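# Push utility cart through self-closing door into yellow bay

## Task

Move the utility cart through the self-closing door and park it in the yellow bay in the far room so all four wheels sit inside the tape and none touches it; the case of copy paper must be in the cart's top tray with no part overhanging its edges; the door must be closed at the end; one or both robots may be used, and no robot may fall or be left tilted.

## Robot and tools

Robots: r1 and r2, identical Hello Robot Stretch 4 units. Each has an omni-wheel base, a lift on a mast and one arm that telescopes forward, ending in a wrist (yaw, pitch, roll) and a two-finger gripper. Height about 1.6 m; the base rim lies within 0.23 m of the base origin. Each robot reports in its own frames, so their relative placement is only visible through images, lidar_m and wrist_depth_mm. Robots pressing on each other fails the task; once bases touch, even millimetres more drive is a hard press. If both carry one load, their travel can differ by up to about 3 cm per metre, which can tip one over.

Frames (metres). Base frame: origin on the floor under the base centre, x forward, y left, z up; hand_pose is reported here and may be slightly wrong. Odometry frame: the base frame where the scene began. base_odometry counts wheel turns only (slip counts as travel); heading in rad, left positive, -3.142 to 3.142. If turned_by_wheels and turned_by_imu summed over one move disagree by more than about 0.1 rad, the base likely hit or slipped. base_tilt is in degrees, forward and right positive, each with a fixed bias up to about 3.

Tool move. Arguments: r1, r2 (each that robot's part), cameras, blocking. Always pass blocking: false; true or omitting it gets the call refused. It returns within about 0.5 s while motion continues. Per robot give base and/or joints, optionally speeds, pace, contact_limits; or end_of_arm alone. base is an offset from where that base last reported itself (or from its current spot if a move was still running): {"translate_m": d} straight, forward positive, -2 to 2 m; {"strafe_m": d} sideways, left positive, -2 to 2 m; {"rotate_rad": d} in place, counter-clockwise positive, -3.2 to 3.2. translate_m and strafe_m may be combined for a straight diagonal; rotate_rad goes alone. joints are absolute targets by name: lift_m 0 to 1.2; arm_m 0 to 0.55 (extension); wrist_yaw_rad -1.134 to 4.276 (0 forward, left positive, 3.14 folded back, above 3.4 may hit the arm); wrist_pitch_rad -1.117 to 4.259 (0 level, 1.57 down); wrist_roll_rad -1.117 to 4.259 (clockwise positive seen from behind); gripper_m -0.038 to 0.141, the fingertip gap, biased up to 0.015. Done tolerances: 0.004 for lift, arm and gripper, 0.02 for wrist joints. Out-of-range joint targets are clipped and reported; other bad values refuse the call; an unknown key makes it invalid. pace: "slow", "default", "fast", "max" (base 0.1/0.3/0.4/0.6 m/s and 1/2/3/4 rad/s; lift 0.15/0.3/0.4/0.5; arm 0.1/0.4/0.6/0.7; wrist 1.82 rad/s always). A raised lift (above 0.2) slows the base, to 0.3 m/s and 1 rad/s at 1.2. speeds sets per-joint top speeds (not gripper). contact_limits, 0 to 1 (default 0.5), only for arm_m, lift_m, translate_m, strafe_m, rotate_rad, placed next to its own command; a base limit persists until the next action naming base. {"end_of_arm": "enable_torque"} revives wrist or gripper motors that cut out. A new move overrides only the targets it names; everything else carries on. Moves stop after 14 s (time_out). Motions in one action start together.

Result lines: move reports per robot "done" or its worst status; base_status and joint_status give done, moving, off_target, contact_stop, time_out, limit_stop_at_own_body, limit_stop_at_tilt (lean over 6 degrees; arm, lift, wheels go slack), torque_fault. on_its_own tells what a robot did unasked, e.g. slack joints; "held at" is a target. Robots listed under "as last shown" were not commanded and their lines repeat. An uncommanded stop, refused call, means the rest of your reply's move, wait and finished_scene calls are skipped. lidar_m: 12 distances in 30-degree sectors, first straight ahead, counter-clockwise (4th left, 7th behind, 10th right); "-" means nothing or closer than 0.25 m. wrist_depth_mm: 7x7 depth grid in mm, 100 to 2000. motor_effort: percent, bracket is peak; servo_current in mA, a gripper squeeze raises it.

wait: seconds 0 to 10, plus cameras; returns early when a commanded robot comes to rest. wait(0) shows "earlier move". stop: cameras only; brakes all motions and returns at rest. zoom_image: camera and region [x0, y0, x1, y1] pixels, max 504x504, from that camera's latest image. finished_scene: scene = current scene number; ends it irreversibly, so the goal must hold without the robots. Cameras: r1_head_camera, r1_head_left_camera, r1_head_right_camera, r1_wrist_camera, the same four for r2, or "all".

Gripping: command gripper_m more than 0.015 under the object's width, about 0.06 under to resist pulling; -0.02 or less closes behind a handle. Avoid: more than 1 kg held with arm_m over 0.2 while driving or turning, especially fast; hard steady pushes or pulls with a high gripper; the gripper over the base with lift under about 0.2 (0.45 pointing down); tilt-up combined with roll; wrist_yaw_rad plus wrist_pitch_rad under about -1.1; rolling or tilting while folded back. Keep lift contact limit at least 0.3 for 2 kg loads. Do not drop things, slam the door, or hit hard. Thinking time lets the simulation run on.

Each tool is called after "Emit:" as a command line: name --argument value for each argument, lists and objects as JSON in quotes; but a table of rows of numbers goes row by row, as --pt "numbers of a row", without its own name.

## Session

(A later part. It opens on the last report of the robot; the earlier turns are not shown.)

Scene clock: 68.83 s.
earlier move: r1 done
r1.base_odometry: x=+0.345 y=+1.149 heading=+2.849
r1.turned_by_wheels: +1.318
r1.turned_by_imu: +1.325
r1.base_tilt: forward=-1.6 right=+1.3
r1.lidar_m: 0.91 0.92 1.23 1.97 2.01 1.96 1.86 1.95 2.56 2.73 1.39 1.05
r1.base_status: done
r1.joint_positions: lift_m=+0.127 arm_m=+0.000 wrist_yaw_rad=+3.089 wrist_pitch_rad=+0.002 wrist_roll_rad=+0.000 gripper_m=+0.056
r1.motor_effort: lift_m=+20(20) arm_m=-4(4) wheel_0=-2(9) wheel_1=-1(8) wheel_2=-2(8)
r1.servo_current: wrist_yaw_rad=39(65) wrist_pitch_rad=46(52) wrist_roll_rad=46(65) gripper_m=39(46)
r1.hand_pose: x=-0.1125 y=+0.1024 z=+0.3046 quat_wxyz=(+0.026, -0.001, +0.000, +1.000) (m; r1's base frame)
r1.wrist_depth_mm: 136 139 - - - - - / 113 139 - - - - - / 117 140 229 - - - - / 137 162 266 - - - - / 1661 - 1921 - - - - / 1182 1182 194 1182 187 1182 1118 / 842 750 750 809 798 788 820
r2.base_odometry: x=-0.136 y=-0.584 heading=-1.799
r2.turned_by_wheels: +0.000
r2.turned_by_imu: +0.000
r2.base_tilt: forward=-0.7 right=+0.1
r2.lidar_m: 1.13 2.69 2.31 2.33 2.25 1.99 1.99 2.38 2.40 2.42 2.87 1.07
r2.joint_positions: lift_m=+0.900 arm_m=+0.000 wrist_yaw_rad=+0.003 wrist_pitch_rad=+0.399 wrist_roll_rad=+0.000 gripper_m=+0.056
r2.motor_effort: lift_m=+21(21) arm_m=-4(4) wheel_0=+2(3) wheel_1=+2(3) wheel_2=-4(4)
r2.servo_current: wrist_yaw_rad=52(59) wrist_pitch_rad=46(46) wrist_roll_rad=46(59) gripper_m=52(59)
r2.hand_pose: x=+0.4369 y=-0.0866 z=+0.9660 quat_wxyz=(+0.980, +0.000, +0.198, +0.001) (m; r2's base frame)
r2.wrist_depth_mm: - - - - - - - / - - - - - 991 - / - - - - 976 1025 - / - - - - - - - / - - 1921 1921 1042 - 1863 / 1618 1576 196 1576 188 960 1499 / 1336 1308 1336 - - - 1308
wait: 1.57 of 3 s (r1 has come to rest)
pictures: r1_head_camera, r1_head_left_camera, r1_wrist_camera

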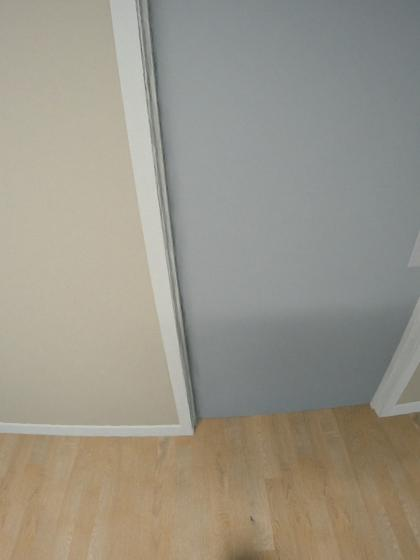

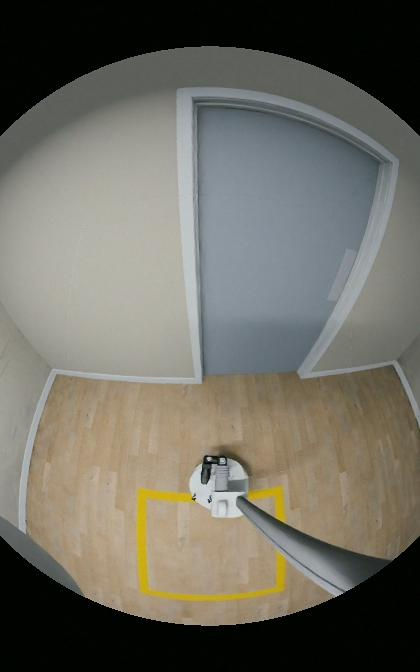

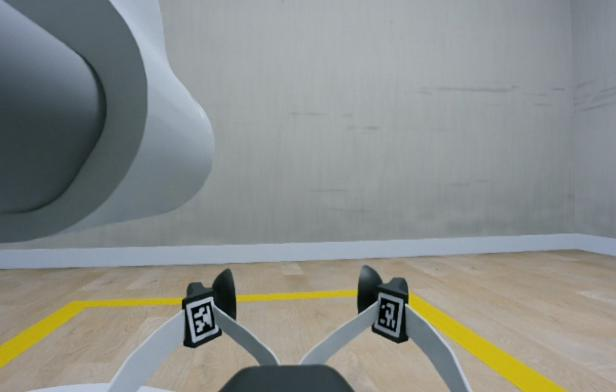

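Emit:
move --blocking false --r1 '{"base":{"strafe_m":-0.36}}' --r2 '{"base":{"rotate_rad":-0.45},"joints":{"gripper_m":0.13,"wrist_roll_rad":1.57,"wrist_pitch_rad":0.2}}' --cameras '[]'

Emit:
wait --seconds 2.5 --cameras '[]'

Emit:
wait --seconds 1.5 --cameras '["r1_head_camera","r1_head_left_camera","r2_head_camera","r2_head_left_camera","r2_head_right_camera","r2_wrist_camera"]'

Scene clock: 114.57 s.
move: r1 moving; r2 moving
r1.base_odometry: x=+0.355 y=+1.184 heading=+2.849
r1.turned_by_wheels: +0.000
r1.turned_by_imu: +0.000
r1.base_tilt: forward=-1.6 right=+1.3
r1.lidar_m: 0.93 0.93 1.23 1.99 2.07 1.97 1.87 1.90 2.54 2.70 1.37 1.05
r1.base_status: strafe_m moving
r1.joint_positions: lift_m=+0.127 arm_m=+0.000 wrist_yaw_rad=+3.089 wrist_pitch_rad=+0.002 wrist_roll_rad=+0.000 gripper_m=+0.056
r1.measured_speeds: translate_m=-0.001 strafe_m=-0.141 rotate_rad=+0.006 lift_m=+0.000 arm_m=+0.000 wrist_yaw_rad=+0.000 wrist_pitch_rad=+0.000 wrist_roll_rad=+0.000
r1.motor_effort: lift_m=+20(20) arm_m=-4(4) wheel_0=+9(11) wheel_1=-10(10) wheel_2=+1(2)
r1.servo_current: wrist_yaw_rad=46(52) wrist_pitch_rad=39(46) wrist_roll_rad=65(72) gripper_m=39(46)
r1.hand_pose: x=-0.1125 y=+0.1024 z=+0.3046 quat_wxyz=(+0.026, -0.001, +0.000, +1.000) (m; r1's base frame)
r1.wrist_depth_mm: 136 139 - - - - - / 113 139 - - - - - / 118 139 229 - - - - / 137 162 - - - - - / 1661 - 1983 - - - - / 1182 1182 193 1205 187 1160 1138 / 788 741 741 798 778 741 809
r2.base_odometry: x=-0.136 y=-0.584 heading=-2.038
r2.turned_by_wheels: -0.238
r2.turned_by_imu: -0.231
r2.base_tilt: forward=-0.7 right=+0.1
r2.lidar_m: 1.06 3.11 2.37 2.28 2.50 2.02 1.97 2.10 2.49 2.40 2.59 1.07
r2.base_status: rotate_rad moving
r2.joint_positions: lift_m=+0.900 arm_m=+0.000 wrist_yaw_rad=+0.003 wrist_pitch_rad=+0.208 wrist_roll_rad=+0.589 gripper_m=+0.075
r2.joint_status: wrist_pitch_rad moving; wrist_roll_rad moving; gripper_m moving
r2.measured_speeds: translate_m=+0.000 strafe_m=-0.001 rotate_rad=-0.912 lift_m=+0.000 arm_m=+0.000 wrist_yaw_rad=+0.000 wrist_pitch_rad=-0.005 wrist_roll_rad=+1.820
r2.motor_effort: lift_m=+21(21) arm_m=-4(4) wheel_0=+7(10) wheel_1=+8(10) wheel_2=+9(11)
r2.servo_current: wrist_yaw_rad=46(52) wrist_pitch_rad=59(143) wrist_roll_rad=85(91) gripper_m=98(98)
r2.hand_pose: x=+0.4533 y=-0.0866 z=+1.0184 quat_wxyz=(+0.952, +0.289, +0.100, -0.029) (m; r2's base frame)
r2.wrist_depth_mm: - - - - - - - / - - - - - - - / - - - 1255 1138 - - / - - - 1308 917 - 1921 / - - - - - 1661 1537 / - - 191 - 189 1308 1308 / - - - - - - 1138
pictures: none

Scene clock: 115.73 s.
earlier move: r1 moving; r2 done
r1.base_odometry: x=+0.435 y=+1.449 heading=+2.849
r1.turned_by_wheels: +0.000
r1.turned_by_imu: -0.002
r1.base_tilt: forward=-1.6 right=+1.2
r1.lidar_m: 0.98 1.02 1.27 2.27 2.31 1.95 1.84 1.90 2.55 2.43 1.40 1.05
r1.base_status: strafe_m moving
r1.joint_positions: lift_m=+0.127 arm_m=+0.000 wrist_yaw_rad=+3.089 wrist_pitch_rad=+0.002 wrist_roll_rad=+0.000 gripper_m=+0.056
r1.measured_speeds: translate_m=+0.000 strafe_m=-0.168 rotate_rad=-0.001 lift_m=+0.000 arm_m=+0.000 wrist_yaw_rad=+0.000 wrist_pitch_rad=+0.000 wrist_roll_rad=+0.000
r1.motor_effort: lift_m=+20(20) arm_m=-4(4) wheel_0=+3(12) wheel_1=-1(11) wheel_2=+1(2)
r1.servo_current: wrist_yaw_rad=39(72) wrist_pitch_rad=39(52) wrist_roll_rad=46(72) gripper_m=39(46)
r1.hand_pose: x=-0.1125 y=+0.1024 z=+0.3046 quat_wxyz=(+0.026, -0.001, +0.000, +1.000) (m; r1's base frame)
r1.wrist_depth_mm: 137 138 - - - - - / 113 139 - - - - - / 117 140 224 - - - - / 137 159 - - - - - / 1756 - 1661 - - - - / 1182 1182 194 1182 187 1160 1255 / 842 750 750 809 788 768 820
r2.base_odometry: x=-0.136 y=-0.584 heading=-2.249
r2.turned_by_wheels: -0.211
r2.turned_by_imu: -0.205
r2.base_tilt: forward=-0.6 right=+0.1
r2.lidar_m: 1.06 1.16 2.55 2.30 2.35 2.17 1.97 1.99 2.52 2.40 2.44 3.02
r2.base_status: done
r2.joint_positions: lift_m=+0.900 arm_m=+0.000 wrist_yaw_rad=+0.003 wrist_pitch_rad=+0.208 wrist_roll_rad=+1.568 gripper_m=+0.130
r2.joint_status: all done
r2.motor_effort: lift_m=+21(21) arm_m=-4(4) wheel_0=+3(10) wheel_1=+2(10) wheel_2=+5(11)
r2.servo_current: wrist_yaw_rad=52(59) wrist_pitch_rad=52(143) wrist_roll_rad=52(104) gripper_m=46(117)
r2.hand_pose: x=+0.4533 y=-0.0867 z=+1.0184 quat_wxyz=(+0.704, +0.702, +0.074, -0.072) (m; r2's base frame)
r2.wrist_depth_mm: - - - - - 1537 1138 / - - - - - 1537 1160 / - - - - - 1499 1160 / - - - 1281 1576 1464 1118 / - - 1182 1138 1537 - 1138 / - - 218 891 195 - 1138 / - - - - - 1537 1160
wait: 1.17 of 2.5 s (r2 has come to rest)
pictures: none

Scene clock: 116.60 s.
earlier move: r1 done
r1.base_odometry: x=+0.448 y=+1.494 heading=+2.849
r1.turned_by_wheels: +0.000
r1.turned_by_imu: -0.001
r1.base_tilt: forward=-1.6 right=+1.3
r1.lidar_m: 1.00 1.03 1.25 2.31 2.39 1.98 1.84 1.91 2.52 2.38 1.42 1.07
r1.base_status: done
r1.joint_positions: lift_m=+0.127 arm_m=+0.000 wrist_yaw_rad=+3.089 wrist_pitch_rad=+0.002 wrist_roll_rad=+0.000 gripper_m=+0.056
r1.motor_effort: lift_m=+20(20) arm_m=-4(4) wheel_0=+0(12) wheel_1=+0(11) wheel_2=-1(2)
r1.servo_current: wrist_yaw_rad=52(72) wrist_pitch_rad=46(52) wrist_roll_rad=46(72) gripper_m=46(46)
r1.hand_pose: x=-0.1125 y=+0.1024 z=+0.3046 quat_wxyz=(+0.026, -0.001, +0.000, +1.000) (m; r1's base frame)
r1.wrist_depth_mm: 137 138 - - - - - / 113 139 - - - - - / 116 139 222 - - - - / 137 159 - - - - - / 1661 - - - - - - / 1160 1205 193 1182 187 1182 1229 / 842 759 759 809 788 778 820
r2.base_odometry: x=-0.136 y=-0.584 heading=-2.249
r2.turned_by_wheels: +0.000
r2.turned_by_imu: +0.000
r2.base_tilt: forward=-0.7 right=+0.1
r2.lidar_m: 1.06 1.16 2.57 2.31 2.31 2.18 1.95 2.01 2.53 2.39 2.43 3.01
r2.base_status: done
r2.joint_positions: lift_m=+0.900 arm_m=+0.000 wrist_yaw_rad=+0.003 wrist_pitch_rad=+0.208 wrist_roll_rad=+1.568 gripper_m=+0.130
r2.joint_status: all done
r2.motor_effort: lift_m=+21(21) arm_m=-4(4) wheel_0=+3(10) wheel_1=+2(10) wheel_2=+5(11)
r2.servo_current: wrist_yaw_rad=52(59) wrist_pitch_rad=59(143) wrist_roll_rad=46(104) gripper_m=52(117)
r2.hand_pose: x=+0.4533 y=-0.0867 z=+1.0184 quat_wxyz=(+0.704, +0.702, +0.074, -0.072) (m; r2's base frame)
r2.wrist_depth_mm: - - - - - 1537 1160 / - - - - - 1537 1182 / - - - - - 1537 1160 / - - - 1281 1618 1430 1118 / - - 1182 1138 1537 - 1138 / - - 217 891 194 - 1118 / - - - - - 1576 1182
wait: 0.87 of 1.5 s (r1 has come to rest)
pictures: r1_head_camera, r1_head_left_camera, r2_head_camera, r2_head_left_camera, r2_head_right_camera, r2_wrist_camera

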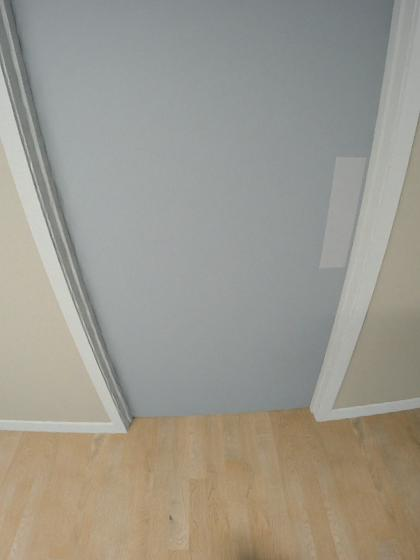

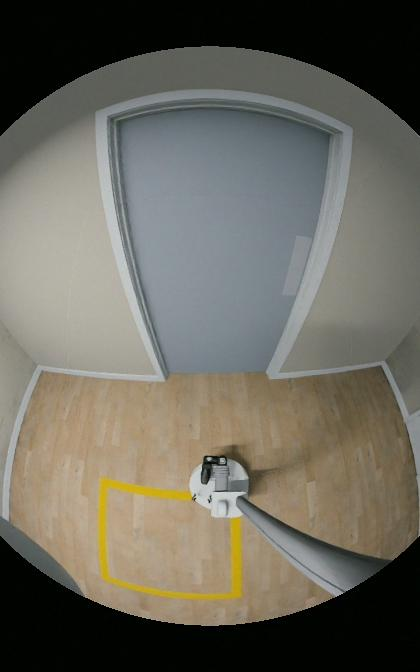

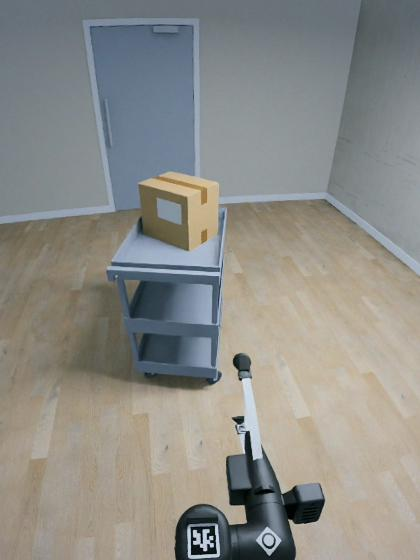

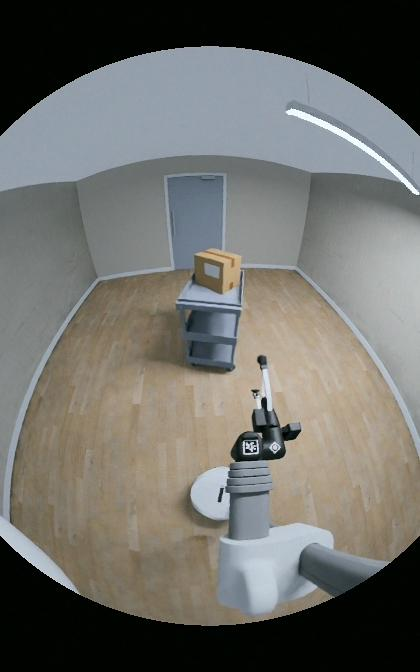

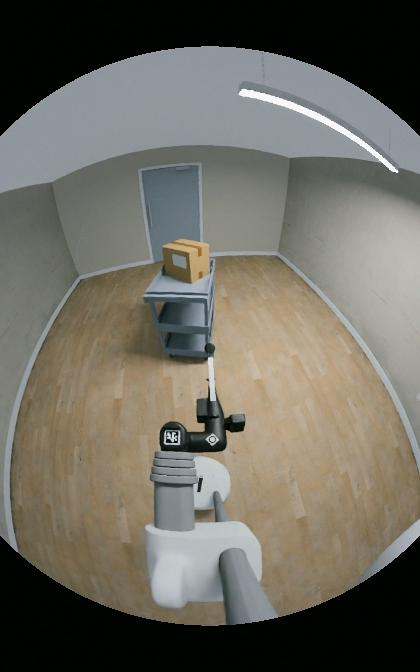

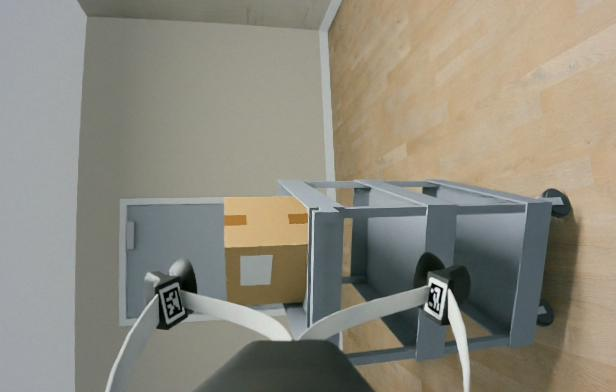

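Emit:
move --blocking false --r1 '{"base":{"strafe_m":-0.1}}' --r2 '{"base":{"rotate_rad":-0.12},"joints":{"lift_m":0.70,"wrist_pitch_rad":0}}' --cameras '[]'

Emit:
wait --seconds 1 --cameras '[]'

Emit:
move --blocking false --r2 '{"base":{"strafe_m":0.36,"translate_m":0.3}}' --cameras '[]'

Emit:
wait --seconds 4 --cameras '["r1_head_camera","r2_head_camera","r2_head_left_camera","r2_wrist_camera"]'

Scene clock: 131.80 s.
move: r1 moving; r2 moving
r1.base_odometry: x=+0.459 y=+1.529 heading=+2.849
r1.turned_by_wheels: +0.000
r1.turned_by_imu: +0.000
r1.base_tilt: forward=-1.6 right=+1.3
r1.lidar_m: 0.99 1.03 1.26 2.35 2.42 1.96 1.84 1.88 2.49 2.35 1.42 1.06
r1.base_status: strafe_m moving
r1.joint_positions: lift_m=+0.127 arm_m=+0.000 wrist_yaw_rad=+3.089 wrist_pitch_rad=+0.002 wrist_roll_rad=+0.000 gripper_m=+0.056
r1.measured_speeds: translate_m=-0.001 strafe_m=-0.140 rotate_rad=+0.004 lift_m=+0.000 arm_m=+0.000 wrist_yaw_rad=+0.000 wrist_pitch_rad=+0.000 wrist_roll_rad=+0.000
r1.motor_effort: lift_m=+20(20) arm_m=-4(4) wheel_0=+8(10) wheel_1=-10(10) wheel_2=+0(1)
r1.servo_current: wrist_yaw_rad=39(59) wrist_pitch_rad=39(46) wrist_roll_rad=46(72) gripper_m=39(46)
r1.hand_pose: x=-0.1125 y=+0.1024 z=+0.3046 quat_wxyz=(+0.026, -0.001, +0.000, +1.000) (m; r1's base frame)
r1.wrist_depth_mm: 136 138 - - - - - / 113 139 - - - - - / 117 139 226 - - - - / 137 161 - - - - - / 1661 - - - - - - / 1182 1205 194 1182 188 1160 1255 / 854 741 759 788 788 788 820
r2.base_odometry: x=-0.136 y=-0.584 heading=-2.368
r2.turned_by_wheels: -0.119
r2.turned_by_imu: -0.116
r2.base_tilt: forward=-0.7 right=+0.1
r2.lidar_m: 1.06 1.12 2.73 2.29 2.30 2.29 1.97 1.97 2.32 2.39 2.41 2.81
r2.base_status: rotate_rad moving
r2.joint_positions: lift_m=+0.862 arm_m=+0.000 wrist_yaw_rad=+0.003 wrist_pitch_rad=+0.008 wrist_roll_rad=+1.568 gripper_m=+0.130
r2.joint_status: lift_m moving; wrist_pitch_rad moving
r2.measured_speeds: translate_m=-0.001 strafe_m=+0.000 rotate_rad=-0.031 lift_m=-0.146 arm_m=+0.000 wrist_yaw_rad=+0.000 wrist_pitch_rad=-0.004 wrist_roll_rad=+0.000
r2.motor_effort: lift_m=+13(22) arm_m=-4(4) wheel_0=+1(10) wheel_1=+3(9) wheel_2=+4(11)
r2.servo_current: wrist_yaw_rad=65(65) wrist_pitch_rad=33(156) wrist_roll_rad=59(59) gripper_m=46(59)
r2.hand_pose: x=+0.4595 y=-0.0867 z=+1.0383 quat_wxyz=(+0.708, +0.706, +0.004, -0.002) (m; r2's base frame)
r2.wrist_depth_mm: - - - - - - 1430 / - - - - - - 1430 / - - - - - - 1430 / - - - - - - 1464 / - - - - 1308 1160 1138 / - - 217 1098 831 891 - / - - - - - - -
pictures: none

Scene clock: 132.77 s.
earlier move: r1 done; r2 moving
r1.base_odometry: x=+0.477 y=+1.590 heading=+2.849
r1.turned_by_wheels: +0.000
r1.turned_by_imu: -0.001
r1.base_tilt: forward=-1.6 right=+1.3
r1.lidar_m: 1.00 1.03 1.26 2.41 2.48 1.97 1.84 1.94 2.41 2.29 1.42 1.02
r1.base_status: done
r1.joint_positions: lift_m=+0.127 arm_m=+0.000 wrist_yaw_rad=+3.089 wrist_pitch_rad=+0.002 wrist_roll_rad=+0.000 gripper_m=+0.056
r1.motor_effort: lift_m=+20(20) arm_m=-4(4) wheel_0=+1(12) wheel_1=-1(10) wheel_2=-1(2)
r1.servo_current: wrist_yaw_rad=46(59) wrist_pitch_rad=39(46) wrist_roll_rad=52(72) gripper_m=39(46)
r1.hand_pose: x=-0.1125 y=+0.1024 z=+0.3046 quat_wxyz=(+0.026, -0.001, +0.000, +1.000) (m; r1's base frame)
r1.wrist_depth_mm: 136 139 - - - - - / 113 139 - - - - - / 117 140 225 - - - - / 137 161 - - - - - / 1708 - - - - - - / 1205 1182 193 1182 187 1138 1118 / 842 750 750 798 788 778 809
r2.base_odometry: x=-0.136 y=-0.584 heading=-2.368
r2.turned_by_wheels: +0.000
r2.turned_by_imu: +0.000
r2.base_tilt: forward=-0.7 right=+0.1
r2.lidar_m: 1.07 1.11 2.72 2.32 2.32 2.32 1.98 1.97 2.31 2.40 2.41 2.80
r2.base_status: done
r2.joint_positions: lift_m=+0.704 arm_m=+0.000 wrist_yaw_rad=+0.003 wrist_pitch_rad=+0.008 wrist_roll_rad=+1.568 gripper_m=+0.130
r2.joint_status: lift_m moving; wrist_pitch_rad moving
r2.measured_speeds: translate_m=+0.000 strafe_m=+0.000 rotate_rad=+0.000 lift_m=-0.054 arm_m=+0.000 wrist_yaw_rad=+0.000 wrist_pitch_rad=+0.000 wrist_roll_rad=+0.000
r2.motor_effort: lift_m=+16(22) arm_m=-4(4) wheel_0=+3(10) wheel_1=+3(9) wheel_2=+3(11)
r2.servo_current: wrist_yaw_rad=46(65) wrist_pitch_rad=39(156) wrist_roll_rad=59(59) gripper_m=46(59)
r2.hand_pose: x=+0.4595 y=-0.0867 z=+0.8802 quat_wxyz=(+0.708, +0.706, +0.004, -0.002) (m; r2's base frame)
r2.wrist_depth_mm: - - - - - 1708 1205 / - - - - - 1708 1205 / - - - - - 1756 1229 / - - - - - 1756 1205 / - - - 1255 1499 1430 1182 / - - 217 891 195 - - / - - - - - 904 -
wait: 0.97 of 1 s (r1 has come to rest)
pictures: none

Scene clock: 133.27 s.
earlier move: r2 done
move: r2 moving
r1: as last shown
r1.turned_by_imu: +0.000
r1.lidar_m: 1.01 1.04 1.27 2.42 2.49 1.97 1.85 1.90 2.45 2.27 1.41 1.03
r1.motor_effort: lift_m=+20(20) arm_m=-4(4) wheel_0=+1(1) wheel_1=-1(1) wheel_2=-1(1)
r1.servo_current: wrist_yaw_rad=46(65) wrist_pitch_rad=39(46) wrist_roll_rad=52(59) gripper_m=46(52)
r1.wrist_depth_mm: 136 139 - - - - - / 113 139 - - - - - / 117 139 226 - - - - / 137 160 - - - - - / 1708 - - - - - - / 1182 1205 194 1160 187 1160 1160 / 854 750 750 788 798 768 809
r2.base_odometry: x=-0.133 y=-0.616 heading=-2.368
r2.turned_by_wheels: +0.000
r2.turned_by_imu: +0.000
r2.base_tilt: forward=-0.7 right=+0.0
r2.lidar_m: 1.05 1.09 2.72 2.28 2.29 2.31 2.00 2.00 2.36 2.42 2.41 2.80
r2.base_status: translate_m moving; strafe_m moving
r2.joint_positions: lift_m=+0.700 arm_m=+0.000 wrist_yaw_rad=+0.003 wrist_pitch_rad=+0.008 wrist_roll_rad=+1.568 gripper_m=+0.130
r2.joint_status: all done
r2.measured_speeds: translate_m=+0.080 strafe_m=+0.095 rotate_rad=+0.002 lift_m=+0.000 arm_m=+0.000 wrist_yaw_rad=+0.000 wrist_pitch_rad=+0.000 wrist_roll_rad=+0.000
r2.motor_effort: lift_m=+14(14) arm_m=-4(4) wheel_0=-8(8) wheel_1=+11(12) wheel_2=-9(10)
r2.servo_current: wrist_yaw_rad=46(52) wrist_pitch_rad=52(72) wrist_roll_rad=46(52) gripper_m=52(59)
r2.hand_pose: x=+0.4595 y=-0.0867 z=+0.8762 quat_wxyz=(+0.708, +0.706, +0.004, -0.002) (m; r2's base frame)
r2.wrist_depth_mm: - - - - - 1756 1182 / - - - - - 1756 1205 / - - - - - 1708 1205 / - - - - - 1708 1229 / - - - 1229 1464 1060 1138 / - - 217 820 195 - - / - - - - - 866 -
pictures: none

Scene clock: 135.80 s.
earlier move: r2 done
r1.base_odometry: x=+0.477 y=+1.590 heading=+2.849
r1.turned_by_wheels: +0.000
r1.turned_by_imu: +0.000
r1.base_tilt: forward=-1.6 right=+1.3
r1.lidar_m: 1.00 1.03 1.30 2.40 2.49 1.95 1.83 1.86 2.42 2.29 1.41 1.03
r1.joint_positions: lift_m=+0.127 arm_m=+0.000 wrist_yaw_rad=+3.089 wrist_pitch_rad=+0.002 wrist_roll_rad=+0.000 gripper_m=+0.056
r1.motor_effort: lift_m=+20(20) arm_m=-4(4) wheel_0=+1(2) wheel_1=-1(1) wheel_2=-1(1)
r1.servo_current: wrist_yaw_rad=52(65) wrist_pitch_rad=46(52) wrist_roll_rad=59(78) gripper_m=39(52)
r1.hand_pose: x=-0.1125 y=+0.1024 z=+0.3046 quat_wxyz=(+0.026, -0.001, +0.000, +1.000) (m; r1's base frame)
r1.wrist_depth_mm: 136 138 - - - - - / 113 139 - - - - - / 117 139 226 - - - - / 138 160 - - - - - / 1661 - - - - - - / 1182 1205 194 1205 187 1160 1138 / 842 741 759 798 798 778 820
r2.base_odometry: x=-0.099 y=-1.051 heading=-2.368
r2.turned_by_wheels: +0.000
r2.turned_by_imu: +0.001
r2.base_tilt: forward=-0.7 right=+0.1
r2.lidar_m: 0.76 3.37 2.39 2.07 2.04 2.39 2.36 2.35 2.74 2.69 2.70 0.79
r2.base_status: done
r2.joint_positions: lift_m=+0.700 arm_m=+0.000 wrist_yaw_rad=+0.003 wrist_pitch_rad=+0.008 wrist_roll_rad=+1.568 gripper_m=+0.130
r2.joint_status: all done
r2.motor_effort: lift_m=+14(15) arm_m=-4(4) wheel_0=-2(10) wheel_1=+3(13) wheel_2=-6(12)
r2.servo_current: wrist_yaw_rad=46(59) wrist_pitch_rad=52(72) wrist_roll_rad=46(59) gripper_m=46(59)
r2.hand_pose: x=+0.4595 y=-0.0867 z=+0.8762 quat_wxyz=(+0.708, +0.706, +0.004, -0.002) (m; r2's base frame)
r2.wrist_depth_mm: - - - - - 1708 1160 / - - - 585 - 1397 1078 / - - - 585 1160 591 591 / - - 878 591 - 597 597 / - - 960 891 1118 597 597 / - - 217 597 195 597 603 / - - - - - 1863 1160
wait: 2.53 of 4 s (r2 has come to rest)
pictures: r1_head_camera, r2_head_camera, r2_head_left_camera, r2_wrist_camera

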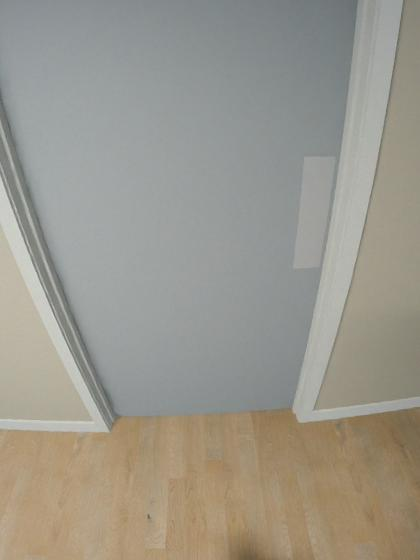

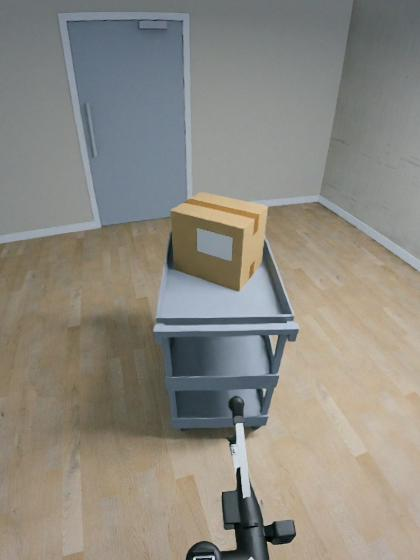

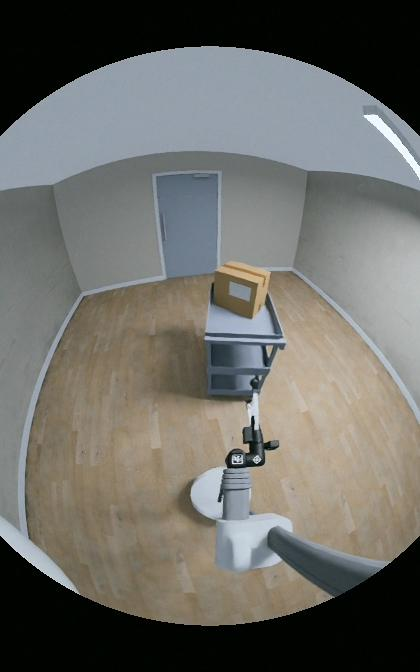

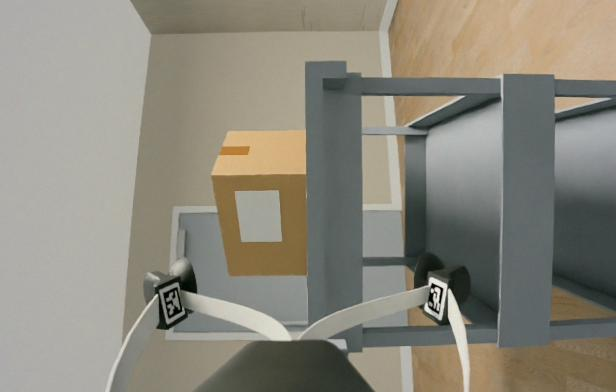

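Emit:
move --blocking false --r2 '{"base":{"translate_m":0.34},"joints":{"lift_m":0.672}}' --cameras '[]'

Emit:
wait --seconds 4 --cameras '["r2_head_camera","r2_wrist_camera"]'

Scene clock: 156.07 s.
move: r2 moving
r1: as last shown
r1.base_tilt: forward=-1.6 right=+1.2
r1.lidar_m: 1.00 1.04 1.25 2.42 2.47 1.99 1.84 1.89 2.43 2.29 1.44 1.02
r1.motor_effort: lift_m=+20(20) arm_m=-4(4) wheel_0=+1(1) wheel_1=-1(1) wheel_2=-1(1)
r1.servo_current: wrist_yaw_rad=52(52) wrist_pitch_rad=39(46) wrist_roll_rad=59(59) gripper_m=46(46)
r1.wrist_depth_mm: 136 139 - - - - - / 113 139 - - - - - / 117 139 227 - - - - / 137 160 - - - - - / 1661 - - - - - - / 1182 1205 193 1182 188 1160 1138 / 842 741 750 798 798 768 831
r2.base_odometry: x=-0.121 y=-1.073 heading=-2.368
r2.turned_by_wheels: +0.000
r2.turned_by_imu: +0.001
r2.base_tilt: forward=-0.7 right=+0.0
r2.lidar_m: 0.72 3.36 2.42 2.08 2.04 2.44 2.40 2.40 2.79 2.67 2.66 0.77
r2.base_status: translate_m moving
r2.joint_positions: lift_m=+0.674 arm_m=+0.000 wrist_yaw_rad=+0.003 wrist_pitch_rad=+0.008 wrist_roll_rad=+1.568 gripper_m=+0.130
r2.joint_status: lift_m moving
r2.measured_speeds: translate_m=+0.120 strafe_m=+0.000 rotate_rad=-0.001 lift_m=-0.037 arm_m=+0.000 wrist_yaw_rad=+0.000 wrist_pitch_rad=+0.000 wrist_roll_rad=+0.000
r2.motor_effort: lift_m=+11(16) arm_m=-4(4) wheel_0=+8(9) wheel_1=+8(8) wheel_2=-12(13)
r2.servo_current: wrist_yaw_rad=39(65) wrist_pitch_rad=52(52) wrist_roll_rad=39(65) gripper_m=52(59)
r2.hand_pose: x=+0.4595 y=-0.0867 z=+0.8500 quat_wxyz=(+0.708, +0.706, +0.004, -0.002) (m; r2's base frame)
r2.wrist_depth_mm: - - - - - 1708 1138 / - - - 564 - 798 1060 / - - - 559 - 564 564 / - - 831 564 - 569 569 / - - 917 569 - 574 574 / - - 218 574 213 574 574 / - - - - - 1756 1118
pictures: none

Scene clock: 158.17 s.
earlier move: r2 done
r1.base_odometry: x=+0.477 y=+1.590 heading=+2.849
r1.turned_by_wheels: +0.000
r1.turned_by_imu: +0.000
r1.base_tilt: forward=-1.6 right=+1.3
r1.lidar_m: 1.00 1.02 1.24 2.42 2.48 1.98 1.85 1.89 2.42 2.28 1.44 1.03
r1.joint_positions: lift_m=+0.127 arm_m=+0.000 wrist_yaw_rad=+3.089 wrist_pitch_rad=+0.002 wrist_roll_rad=+0.000 gripper_m=+0.056
r1.motor_effort: lift_m=+20(20) arm_m=-4(4) wheel_0=+1(1) wheel_1=-1(1) wheel_2=-1(1)
r1.servo_current: wrist_yaw_rad=46(65) wrist_pitch_rad=39(52) wrist_roll_rad=52(65) gripper_m=39(46)
r1.hand_pose: x=-0.1125 y=+0.1024 z=+0.3046 quat_wxyz=(+0.026, -0.001, +0.000, +1.000) (m; r1's base frame)
r1.wrist_depth_mm: 136 138 - - - - - / 113 139 - - - - - / 117 139 226 - - - - / 137 161 - - - - - / 1708 - - - - - - / 1182 1182 193 1205 187 1160 1118 / 842 732 750 798 788 768 831
r2.base_odometry: x=-0.342 y=-1.289 heading=-2.368
r2.turned_by_wheels: +0.000
r2.turned_by_imu: +0.001
r2.base_tilt: forward=-0.7 right=+0.0
r2.lidar_m: 0.41 0.45 2.52 2.16 2.16 2.50 2.69 2.69 3.04 2.59 2.60 0.45
r2.base_status: done
r2.joint_positions: lift_m=+0.672 arm_m=+0.000 wrist_yaw_rad=+0.003 wrist_pitch_rad=+0.008 wrist_roll_rad=+1.568 gripper_m=+0.130
r2.joint_status: all done
r2.motor_effort: lift_m=+14(16) arm_m=-4(4) wheel_0=+3(11) wheel_1=+4(8) wheel_2=-4(14)
r2.servo_current: wrist_yaw_rad=52(65) wrist_pitch_rad=52(59) wrist_roll_rad=52(65) gripper_m=52(59)
r2.hand_pose: x=+0.4595 y=-0.0867 z=+0.8482 quat_wxyz=(+0.708, +0.706, +0.004, -0.002) (m; r2's base frame)
r2.wrist_depth_mm: - - - 192 251 1618 1138 / - - - 251 253 820 - / - - 535 254 256 - - / - - 496 254 257 - - / - - 539 256 257 - - / - - 217 199 195 - - / - - - - - 1808 -
wait: 2.10 of 4 s (r2 has come to rest)
pictures: r2_head_camera, r2_wrist_camera

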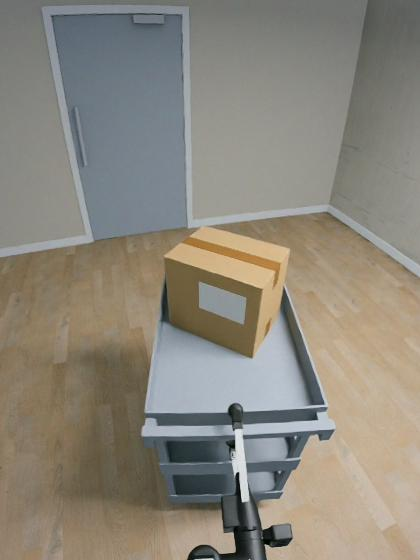

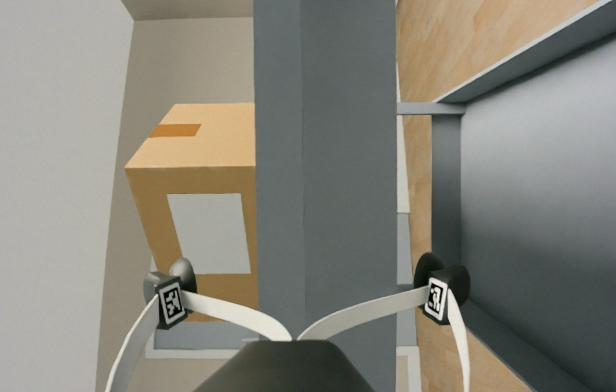

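Emit:
move --blocking false --r2 '{"base":{"translate_m":0.055},"joints":{"lift_m":0.66},"pace":"slow"}' --cameras '[]'

Emit:
wait --seconds 2 --cameras '["r2_head_camera","r2_wrist_camera"]'

Scene clock: 167.60 s.
move: r2 moving
r1: as last shown
r1.lidar_m: 1.00 1.04 1.25 2.41 2.50 1.97 1.82 1.91 2.42 2.28 1.43 1.02
r1.servo_current: wrist_yaw_rad=59(65) wrist_pitch_rad=46(46) wrist_roll_rad=46(59) gripper_m=46(46)
r1.wrist_depth_mm: 136 138 - - - - - / 113 139 - - - - - / 117 140 226 - - - - / 137 160 - - - - - / 1708 - - - - - - / 1182 1205 194 1182 187 1160 1138 / 842 750 759 798 778 788 820
r2.base_odometry: x=-0.351 y=-1.297 heading=-2.368
r2.turned_by_wheels: +0.000
r2.turned_by_imu: +0.000
r2.base_tilt: forward=-0.7 right=+0.0
r2.lidar_m: 0.40 0.45 2.53 2.15 2.16 2.49 2.71 2.70 3.02 2.58 2.58 0.44
r2.base_status: translate_m moving
r2.joint_positions: lift_m=+0.660 arm_m=+0.000 wrist_yaw_rad=+0.003 wrist_pitch_rad=+0.008 wrist_roll_rad=+1.568 gripper_m=+0.130
r2.joint_status: lift_m moving
r2.measured_speeds: translate_m=+0.048 strafe_m=+0.000 rotate_rad=-0.002 lift_m=-0.002 arm_m=+0.000 wrist_yaw_rad=+0.000 wrist_pitch_rad=+0.000 wrist_roll_rad=+0.000
r2.motor_effort: lift_m=+12(17) arm_m=-4(4) wheel_0=+5(9) wheel_1=+6(7) wheel_2=-10(10)
r2.servo_current: wrist_yaw_rad=46(59) wrist_pitch_rad=46(59) wrist_roll_rad=52(52) gripper_m=52(52)
r2.hand_pose: x=+0.4595 y=-0.0867 z=+0.8362 quat_wxyz=(+0.708, +0.706, +0.004, -0.002) (m; r2's base frame)
r2.wrist_depth_mm: - - - 239 - 1576 477 / - - - 241 - 759 - / - - 469 243 842 842 - / - 504 473 245 842 854 - / - - 512 246 248 - - / - - 189 248 195 - - / - - - - - 1756 -
pictures: none

Scene clock: 168.87 s.
earlier move: r2 done
r1.base_odometry: x=+0.477 y=+1.590 heading=+2.849
r1.turned_by_wheels: +0.000
r1.turned_by_imu: +0.000
r1.base_tilt: forward=-1.6 right=+1.3
r1.lidar_m: 0.99 1.04 1.26 2.42 2.45 1.96 1.84 1.90 2.43 2.29 1.45 1.03
r1.joint_positions: lift_m=+0.127 arm_m=+0.000 wrist_yaw_rad=+3.089 wrist_pitch_rad=+0.002 wrist_roll_rad=+0.000 gripper_m=+0.056
r1.motor_effort: lift_m=+20(20) arm_m=-4(4) wheel_0=+1(1) wheel_1=-1(1) wheel_2=-1(1)
r1.servo_current: wrist_yaw_rad=46(65) wrist_pitch_rad=46(52) wrist_roll_rad=39(72) gripper_m=39(52)
r1.hand_pose: x=-0.1125 y=+0.1024 z=+0.3046 quat_wxyz=(+0.026, -0.001, +0.000, +1.000) (m; r1's base frame)
r1.wrist_depth_mm: 136 138 - - - - - / 113 139 - - - - - / 117 139 225 - - - - / 137 161 - - - - - / 1661 - - - - - - / 1182 1205 193 1182 187 1182 1138 / 854 750 759 809 798 788 831
r2.base_odometry: x=-0.381 y=-1.327 heading=-2.368
r2.turned_by_wheels: +0.000
r2.turned_by_imu: +0.000
r2.base_tilt: forward=-0.7 right=+0.1
r2.lidar_m: 0.38 0.38 2.51 2.15 2.18 2.51 2.73 2.75 2.98 2.59 2.59 0.41
r2.base_status: done
r2.joint_positions: lift_m=+0.660 arm_m=+0.000 wrist_yaw_rad=-0.001 wrist_pitch_rad=+0.001 wrist_roll_rad=+1.568 gripper_m=+0.130
r2.joint_status: all done
r2.motor_effort: lift_m=+14(17) arm_m=-4(4) wheel_0=+4(9) wheel_1=+4(7) wheel_2=-9(10)
r2.servo_current: wrist_yaw_rad=46(59) wrist_pitch_rad=39(59) wrist_roll_rad=33(59) gripper_m=46(59)
r2.hand_pose: x=+0.4592 y=-0.0877 z=+0.8381 quat_wxyz=(+0.708, +0.706, +0.000, -0.001) (m; r2's base frame)
r2.wrist_depth_mm: - - - 211 211 1661 1160 / - - - 213 212 1661 - / - - 480 213 213 759 - / - 462 436 213 213 809 - / - - 480 213 213 - - / - 214 155 163 213 - - / - - - - - 1921 -
wait: 1.27 of 2 s (r2 has come to rest)
pictures: r2_head_camera, r2_wrist_camera

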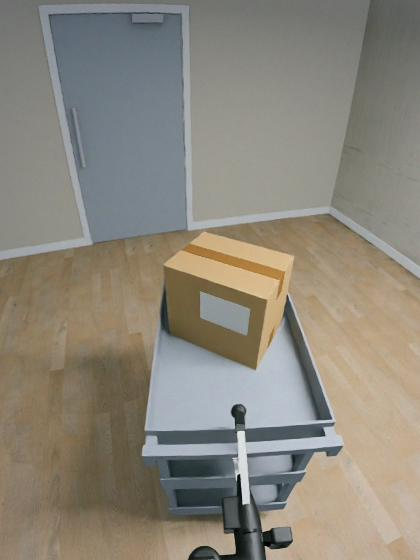

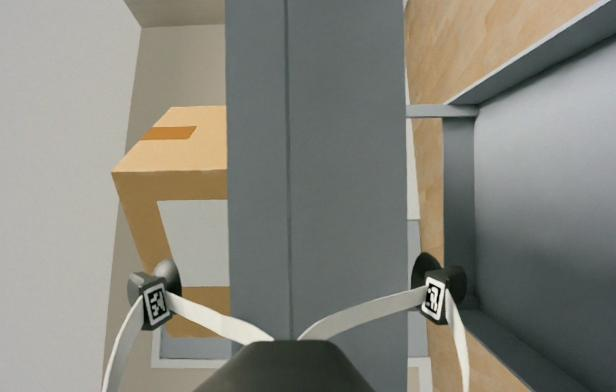

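Emit:
move --blocking false --r2 '{"joints":{"lift_m":0.65,"gripper_m":0.135}}' --cameras '[]'

Emit:
move --blocking false --r2 '{"base":{"translate_m":0.035},"pace":"slow"}' --cameras '[]'

Emit:
wait --seconds 2 --cameras '["r2_head_camera","r2_wrist_camera"]'

Scene clock: 176.70 s.
move: r2 moving
r1: as last shown
r1.lidar_m: 1.01 1.05 1.27 2.41 2.48 1.96 1.83 1.90 2.43 2.28 1.44 1.03
r1.servo_current: wrist_yaw_rad=59(65) wrist_pitch_rad=46(52) wrist_roll_rad=52(65) gripper_m=46(46)
r1.wrist_depth_mm: 136 138 - - - - - / 113 139 - - - - - / 117 139 226 - - - - / 137 160 - - - - - / 1708 - - - - - - / 1182 1229 195 1182 189 1160 1138 / 842 741 768 798 788 778 809
r2.base_odometry: x=-0.381 y=-1.327 heading=-2.368
r2.turned_by_wheels: +0.000
r2.turned_by_imu: +0.000
r2.base_tilt: forward=-0.7 right=+0.0
r2.lidar_m: 0.38 0.41 2.53 2.18 2.19 2.50 2.75 2.75 2.97 2.57 2.58 0.40
r2.joint_positions: lift_m=+0.650 arm_m=+0.000 wrist_yaw_rad=-0.001 wrist_pitch_rad=+0.000 wrist_roll_rad=+1.568 gripper_m=+0.135
r2.joint_status: lift_m moving; gripper_m moving
r2.motor_effort: lift_m=+13(15) arm_m=-4(4) wheel_0=+4(4) wheel_1=+4(5) wheel_2=-9(9)
r2.servo_current: wrist_yaw_rad=52(59) wrist_pitch_rad=33(46) wrist_roll_rad=46(65) gripper_m=52(65)
r2.hand_pose: x=+0.4592 y=-0.0877 z=+0.8288 quat_wxyz=(+0.708, +0.706, +0.000, +0.000) (m; r2's base frame)
r2.wrist_depth_mm: - - 154 213 - 1708 1160 / - - 154 213 212 1618 - / - - 155 214 213 809 - / - 469 154 214 214 820 - / - - 155 215 214 750 - / - 214 156 215 196 - - / - - - - - 1921 -
pictures: none

Scene clock: 177.20 s.
earlier move: r2 done
move: r2 moving
r1: as last shown
r1.base_tilt: forward=-1.6 right=+1.2
r1.lidar_m: 1.00 1.05 1.26 2.41 2.48 1.95 1.85 1.92 2.41 2.28 1.43 1.01
r1.servo_current: wrist_yaw_rad=46(65) wrist_pitch_rad=46(46) wrist_roll_rad=39(59) gripper_m=46(46)
r1.wrist_depth_mm: 136 138 - - - - - / 113 139 - - - - - / 117 140 227 - - - - / 137 160 - - - - - / 1661 - - - - - - / 1182 1182 193 1205 187 1138 1160 / 842 759 750 809 798 778 820
r2.base_odometry: x=-0.390 y=-1.336 heading=-2.368
r2.turned_by_wheels: +0.000
r2.turned_by_imu: +0.000
r2.base_tilt: forward=-0.7 right=+0.1
r2.lidar_m: 0.36 0.40 2.52 2.19 2.17 2.50 2.74 2.75 2.98 2.58 2.59 0.42
r2.base_status: translate_m moving
r2.joint_positions: lift_m=+0.650 arm_m=+0.000 wrist_yaw_rad=-0.002 wrist_pitch_rad=+0.000 wrist_roll_rad=+1.568 gripper_m=+0.135
r2.joint_status: all done
r2.measured_speeds: translate_m=+0.048 strafe_m=+0.000 rotate_rad=+0.000 lift_m=+0.000 arm_m=+0.000 wrist_yaw_rad=-0.001 wrist_pitch_rad=+0.000 wrist_roll_rad=+0.000
r2.motor_effort: lift_m=+12(12) arm_m=-4(4) wheel_0=+5(9) wheel_1=+6(7) wheel_2=-15(15)
r2.servo_current: wrist_yaw_rad=46(52) wrist_pitch_rad=33(46) wrist_roll_rad=46(59) gripper_m=52(52)
r2.hand_pose: x=+0.4591 y=-0.0879 z=+0.8288 quat_wxyz=(+0.708, +0.706, -0.001, -0.001) (m; r2's base frame)
r2.wrist_depth_mm: - - 150 209 208 1708 1229 / - - 151 210 208 1708 - / - - 151 210 209 750 - / - 459 151 211 210 798 - / - - 152 211 211 750 - / - - 152 211 199 - - / - - - - - 1921 -
pictures: none

Scene clock: 178.17 s.
earlier move: r2 done
r1.base_odometry: x=+0.477 y=+1.590 heading=+2.849
r1.turned_by_wheels: +0.000
r1.turned_by_imu: +0.000
r1.base_tilt: forward=-1.6 right=+1.3
r1.lidar_m: 1.01 1.01 1.24 2.41 2.49 1.95 1.84 1.92 2.43 2.27 1.45 1.03
r1.joint_positions: lift_m=+0.127 arm_m=+0.000 wrist_yaw_rad=+3.089 wrist_pitch_rad=+0.002 wrist_roll_rad=+0.000 gripper_m=+0.056
r1.motor_effort: lift_m=+20(20) arm_m=-4(4) wheel_0=+1(1) wheel_1=+0(1) wheel_2=-1(1)
r1.servo_current: wrist_yaw_rad=52(65) wrist_pitch_rad=39(52) wrist_roll_rad=59(65) gripper_m=46(46)
r1.hand_pose: x=-0.1125 y=+0.1024 z=+0.3046 quat_wxyz=(+0.026, -0.001, +0.000, +1.000) (m; r1's base frame)
r1.wrist_depth_mm: 136 138 - - - - - / 113 139 - - - - - / 117 140 226 - - - - / 137 161 - - - - - / 1661 - - - - - - / 1182 1182 193 1160 187 1160 1160 / 854 750 759 798 788 778 820
r2.base_odometry: x=-0.406 y=-1.351 heading=-2.368
r2.turned_by_wheels: +0.000
r2.turned_by_imu: +0.001
r2.base_tilt: forward=-0.7 right=+0.1
r2.lidar_m: 0.38 0.39 2.51 2.19 2.19 2.52 2.77 2.75 3.01 2.57 2.57 0.41
r2.base_status: done
r2.joint_positions: lift_m=+0.650 arm_m=+0.000 wrist_yaw_rad=-0.002 wrist_pitch_rad=+0.000 wrist_roll_rad=+1.568 gripper_m=+0.135
r2.joint_status: all done
r2.motor_effort: lift_m=+12(12) arm_m=-4(4) wheel_0=+6(10) wheel_1=+5(7) wheel_2=-9(16)
r2.servo_current: wrist_yaw_rad=46(52) wrist_pitch_rad=39(46) wrist_roll_rad=52(59) gripper_m=52(52)
r2.hand_pose: x=+0.4591 y=-0.0879 z=+0.8288 quat_wxyz=(+0.708, +0.706, -0.001, +0.000) (m; r2's base frame)
r2.wrist_depth_mm: - - 157 215 - 1756 1160 / - - 157 216 215 1756 - / - - 158 216 217 798 - / - 469 158 217 216 820 - / - - 159 219 217 750 - / - 214 160 219 195 - - / - - - - - 1921 -
wait: 0.97 of 2 s (r2 has come to rest)
pictures: r2_head_camera, r2_wrist_camera

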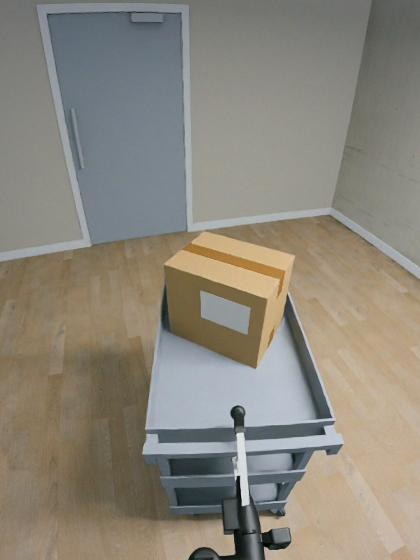

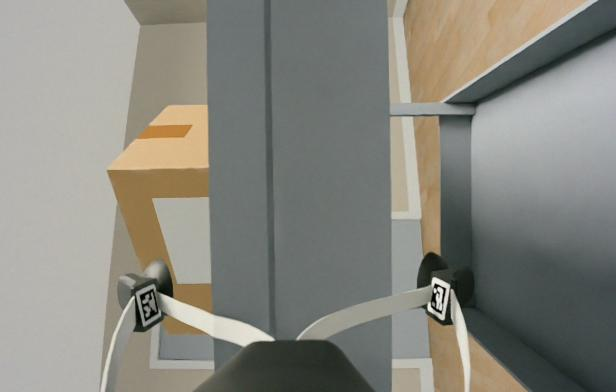

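Emit:
move --blocking false --r2 '{"base":{"translate_m":-0.03},"pace":"slow"}' --cameras '[]'

Emit:
wait --seconds 2 --cameras '[]'

Emit:
move --blocking false --r2 '{"joints":{"lift_m":0.676,"gripper_m":0.07}}' --cameras '[]'

Emit:
wait --seconds 2 --cameras '["r2_wrist_camera"]'

Scene clock: 189.40 s.
move: r2 moving
r1: as last shown
r1.lidar_m: 1.00 1.03 1.27 2.41 2.47 1.96 1.84 1.90 2.43 2.29 1.46 1.02
r1.motor_effort: lift_m=+20(20) arm_m=-4(4) wheel_0=+1(1) wheel_1=-1(1) wheel_2=-1(1)
r1.servo_current: wrist_yaw_rad=46(52) wrist_pitch_rad=46(46) wrist_roll_rad=59(59) gripper_m=39(46)
r1.wrist_depth_mm: 136 139 - - - - - / 113 139 - - - - - / 117 140 226 - - - - / 137 161 - - - - - / 1661 - - - - - - / 1182 1229 194 1160 187 1160 1160 / 854 741 759 798 798 788 809
r2.base_odometry: x=-0.397 y=-1.343 heading=-2.368
r2.turned_by_wheels: +0.000
r2.turned_by_imu: +0.000
r2.base_tilt: forward=-0.7 right=+0.1
r2.lidar_m: 0.39 0.41 2.51 2.17 2.19 2.53 2.76 2.78 3.00 2.58 2.60 0.41
r2.base_status: translate_m moving
r2.joint_positions: lift_m=+0.650 arm_m=+0.000 wrist_yaw_rad=-0.002 wrist_pitch_rad=+0.000 wrist_roll_rad=+1.568 gripper_m=+0.135
r2.measured_speeds: translate_m=-0.049 strafe_m=+0.000 rotate_rad=+0.000 lift_m=+0.000 arm_m=+0.000 wrist_yaw_rad=+0.000 wrist_pitch_rad=+0.000 wrist_roll_rad=+0.000
r2.motor_effort: lift_m=+12(12) arm_m=-4(4) wheel_0=-3(9) wheel_1=-5(7) wheel_2=+8(10)
r2.servo_current: wrist_yaw_rad=52(52) wrist_pitch_rad=39(46) wrist_roll_rad=52(52) gripper_m=46(59)
r2.hand_pose: x=+0.4591 y=-0.0879 z=+0.8288 quat_wxyz=(+0.708, +0.706, -0.001, +0.000) (m; r2's base frame)
r2.wrist_depth_mm: - - 166 225 - 1756 473 / - - 634 225 - 1708 - / - - 167 227 - 820 - / - 480 168 228 - 820 - / - - 169 228 228 798 - / - - 169 228 213 - - / - - - - - 1921 -
pictures: none

Scene clock: 190.30 s.
earlier move: r2 done
r1.base_odometry: x=+0.477 y=+1.590 heading=+2.849
r1.turned_by_wheels: +0.000
r1.turned_by_imu: +0.000
r1.base_tilt: forward=-1.6 right=+1.3
r1.lidar_m: 1.00 1.04 1.26 2.40 2.50 1.97 1.84 1.88 2.42 2.27 1.42 1.02
r1.joint_positions: lift_m=+0.127 arm_m=+0.000 wrist_yaw_rad=+3.089 wrist_pitch_rad=+0.002 wrist_roll_rad=+0.000 gripper_m=+0.056
r1.motor_effort: lift_m=+20(20) arm_m=-4(4) wheel_0=+0(1) wheel_1=-1(1) wheel_2=-1(1)
r1.servo_current: wrist_yaw_rad=46(72) wrist_pitch_rad=33(52) wrist_roll_rad=59(65) gripper_m=39(46)
r1.hand_pose: x=-0.1125 y=+0.1024 z=+0.3046 quat_wxyz=(+0.026, -0.001, +0.000, +1.000) (m; r1's base frame)
r1.wrist_depth_mm: 136 138 - - - - - / 113 139 - - - - - / 117 140 226 - - - - / 137 160 - - - - - / 1661 - - - - - - / 1205 1182 193 1182 187 1182 1138 / 842 750 750 809 788 788 831
r2.base_odometry: x=-0.385 y=-1.330 heading=-2.368
r2.turned_by_wheels: +0.000
r2.turned_by_imu: +0.000
r2.base_tilt: forward=-0.7 right=+0.1
r2.lidar_m: 0.40 0.43 2.53 2.19 2.16 2.52 2.75 2.71 3.00 2.60 2.58 0.43
r2.base_status: done
r2.joint_positions: lift_m=+0.650 arm_m=+0.000 wrist_yaw_rad=-0.002 wrist_pitch_rad=+0.000 wrist_roll_rad=+1.568 gripper_m=+0.135
r2.motor_effort: lift_m=+14(14) arm_m=-3(4) wheel_0=-3(9) wheel_1=-5(7) wheel_2=+6(10)
r2.servo_current: wrist_yaw_rad=59(59) wrist_pitch_rad=46(46) wrist_roll_rad=52(59) gripper_m=52(59)
r2.hand_pose: x=+0.4591 y=-0.0879 z=+0.8287 quat_wxyz=(+0.708, +0.706, -0.001, +0.000) (m; r2's base frame)
r2.wrist_depth_mm: - - 184 243 - 1618 - / - - 185 243 - 750 - / - - 186 245 - 831 - / - 496 187 246 - 842 - / - - 187 247 842 842 - / - - 187 248 199 183 - / - - - - - 1983 -
wait: 0.90 of 2 s (r2 has come to rest)
pictures: none

Scene clock: 190.80 s.
move: r2 moving
r1: as last shown
r1.lidar_m: 1.01 1.04 1.27 2.42 2.48 1.95 1.84 1.89 2.42 2.28 1.44 1.03
r1.motor_effort: lift_m=+20(20) arm_m=-4(4) wheel_0=+1(1) wheel_1=-1(1) wheel_2=-1(1)
r1.servo_current: wrist_yaw_rad=65(72) wrist_pitch_rad=39(52) wrist_roll_rad=46(59) gripper_m=33(46)
r1.wrist_depth_mm: 136 138 - - - - - / 113 139 - - - - - / 117 139 226 - - - - / 137 161 - - - - - / 1661 - - - - - - / 1160 1160 194 1205 187 1138 1138 / 854 741 759 798 798 778 820
r2.base_odometry: x=-0.385 y=-1.330 heading=-2.368
r2.turned_by_wheels: +0.000
r2.turned_by_imu: +0.000
r2.base_tilt: forward=-0.7 right=+0.1
r2.lidar_m: 0.39 0.44 2.51 2.18 2.18 2.50 2.73 2.75 2.98 2.58 2.57 0.43
r2.joint_positions: lift_m=+0.675 arm_m=+0.000 wrist_yaw_rad=-0.002 wrist_pitch_rad=+0.000 wrist_roll_rad=+1.568 gripper_m=+0.123
r2.joint_status: lift_m moving; gripper_m moving
r2.measured_speeds: translate_m=+0.000 strafe_m=+0.000 rotate_rad=+0.000 lift_m=+0.031 arm_m=+0.000 wrist_yaw_rad=+0.000 wrist_pitch_rad=+0.000 wrist_roll_rad=+0.000
r2.motor_effort: lift_m=+22(23) arm_m=-4(4) wheel_0=-3(3) wheel_1=-6(6) wheel_2=+6(6)
r2.servo_current: wrist_yaw_rad=39(59) wrist_pitch_rad=46(46) wrist_roll_rad=46(52) gripper_m=104(104)
r2.hand_pose: x=+0.4591 y=-0.0879 z=+0.8529 quat_wxyz=(+0.708, +0.706, -0.001, +0.000) (m; r2's base frame)
r2.wrist_depth_mm: - - - 243 244 1661 1160 / - - - 244 244 1708 - / - - 535 185 246 842 - / - - 480 186 247 831 - / - - 530 187 247 831 - / - - 216 187 213 175 - / - - - - 248 1863 -
pictures: none

Scene clock: 191.93 s.
earlier move: r2 done
r1.base_odometry: x=+0.477 y=+1.590 heading=+2.849
r1.turned_by_wheels: +0.000
r1.turned_by_imu: +0.000
r1.base_tilt: forward=-1.6 right=+1.3
r1.lidar_m: 1.01 1.03 1.23 2.42 2.47 1.97 1.84 1.89 2.42 2.27 1.45 1.03
r1.joint_positions: lift_m=+0.127 arm_m=+0.000 wrist_yaw_rad=+3.089 wrist_pitch_rad=+0.002 wrist_roll_rad=+0.000 gripper_m=+0.056
r1.motor_effort: lift_m=+20(20) arm_m=-4(4) wheel_0=+1(2) wheel_1=-1(1) wheel_2=-1(1)
r1.servo_current: wrist_yaw_rad=39(72) wrist_pitch_rad=52(52) wrist_roll_rad=52(59) gripper_m=46(46)
r1.hand_pose: x=-0.1125 y=+0.1024 z=+0.3046 quat_wxyz=(+0.026, -0.001, +0.000, +1.000) (m; r1's base frame)
r1.wrist_depth_mm: 136 138 - - - - - / 113 139 - - - - - / 117 140 226 - - - - / 137 161 - - - - - / 1661 - - - - - - / 1205 1182 193 1160 187 1138 1138 / 842 759 759 798 788 768 809
r2.base_odometry: x=-0.385 y=-1.330 heading=-2.368
r2.turned_by_wheels: +0.000
r2.turned_by_imu: +0.000
r2.base_tilt: forward=-0.7 right=+0.1
r2.lidar_m: 0.40 0.44 2.52 2.18 2.18 2.52 2.75 2.73 2.99 2.59 2.58 0.46
r2.joint_positions: lift_m=+0.676 arm_m=+0.000 wrist_yaw_rad=-0.002 wrist_pitch_rad=+0.000 wrist_roll_rad=+1.568 gripper_m=+0.070
r2.joint_status: all done
r2.motor_effort: lift_m=+21(23) arm_m=-4(4) wheel_0=-3(4) wheel_1=-5(6) wheel_2=+6(6)
r2.servo_current: wrist_yaw_rad=39(59) wrist_pitch_rad=33(46) wrist_roll_rad=39(65) gripper_m=59(124)
r2.hand_pose: x=+0.4591 y=-0.0879 z=+0.8541 quat_wxyz=(+0.708, +0.706, -0.001, +0.000) (m; r2's base frame)
r2.wrist_depth_mm: - - - 185 243 1708 1138 / - - - 185 245 1708 - / - - 539 185 244 842 - / - - 484 186 245 831 - / - - 525 187 246 842 - / - - 192 187 190 - - / - - - - - 1661 -
wait: 1.13 of 2 s (r2 has come to rest)
pictures: r2_wrist_camera

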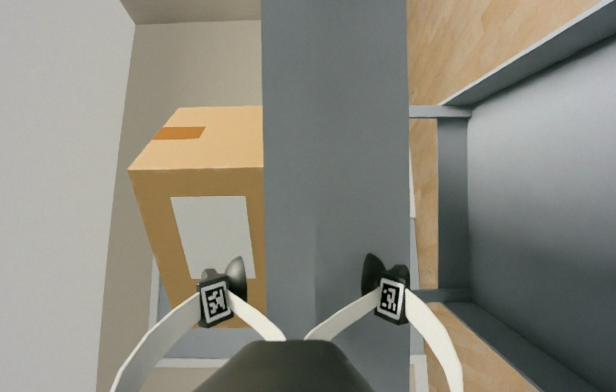

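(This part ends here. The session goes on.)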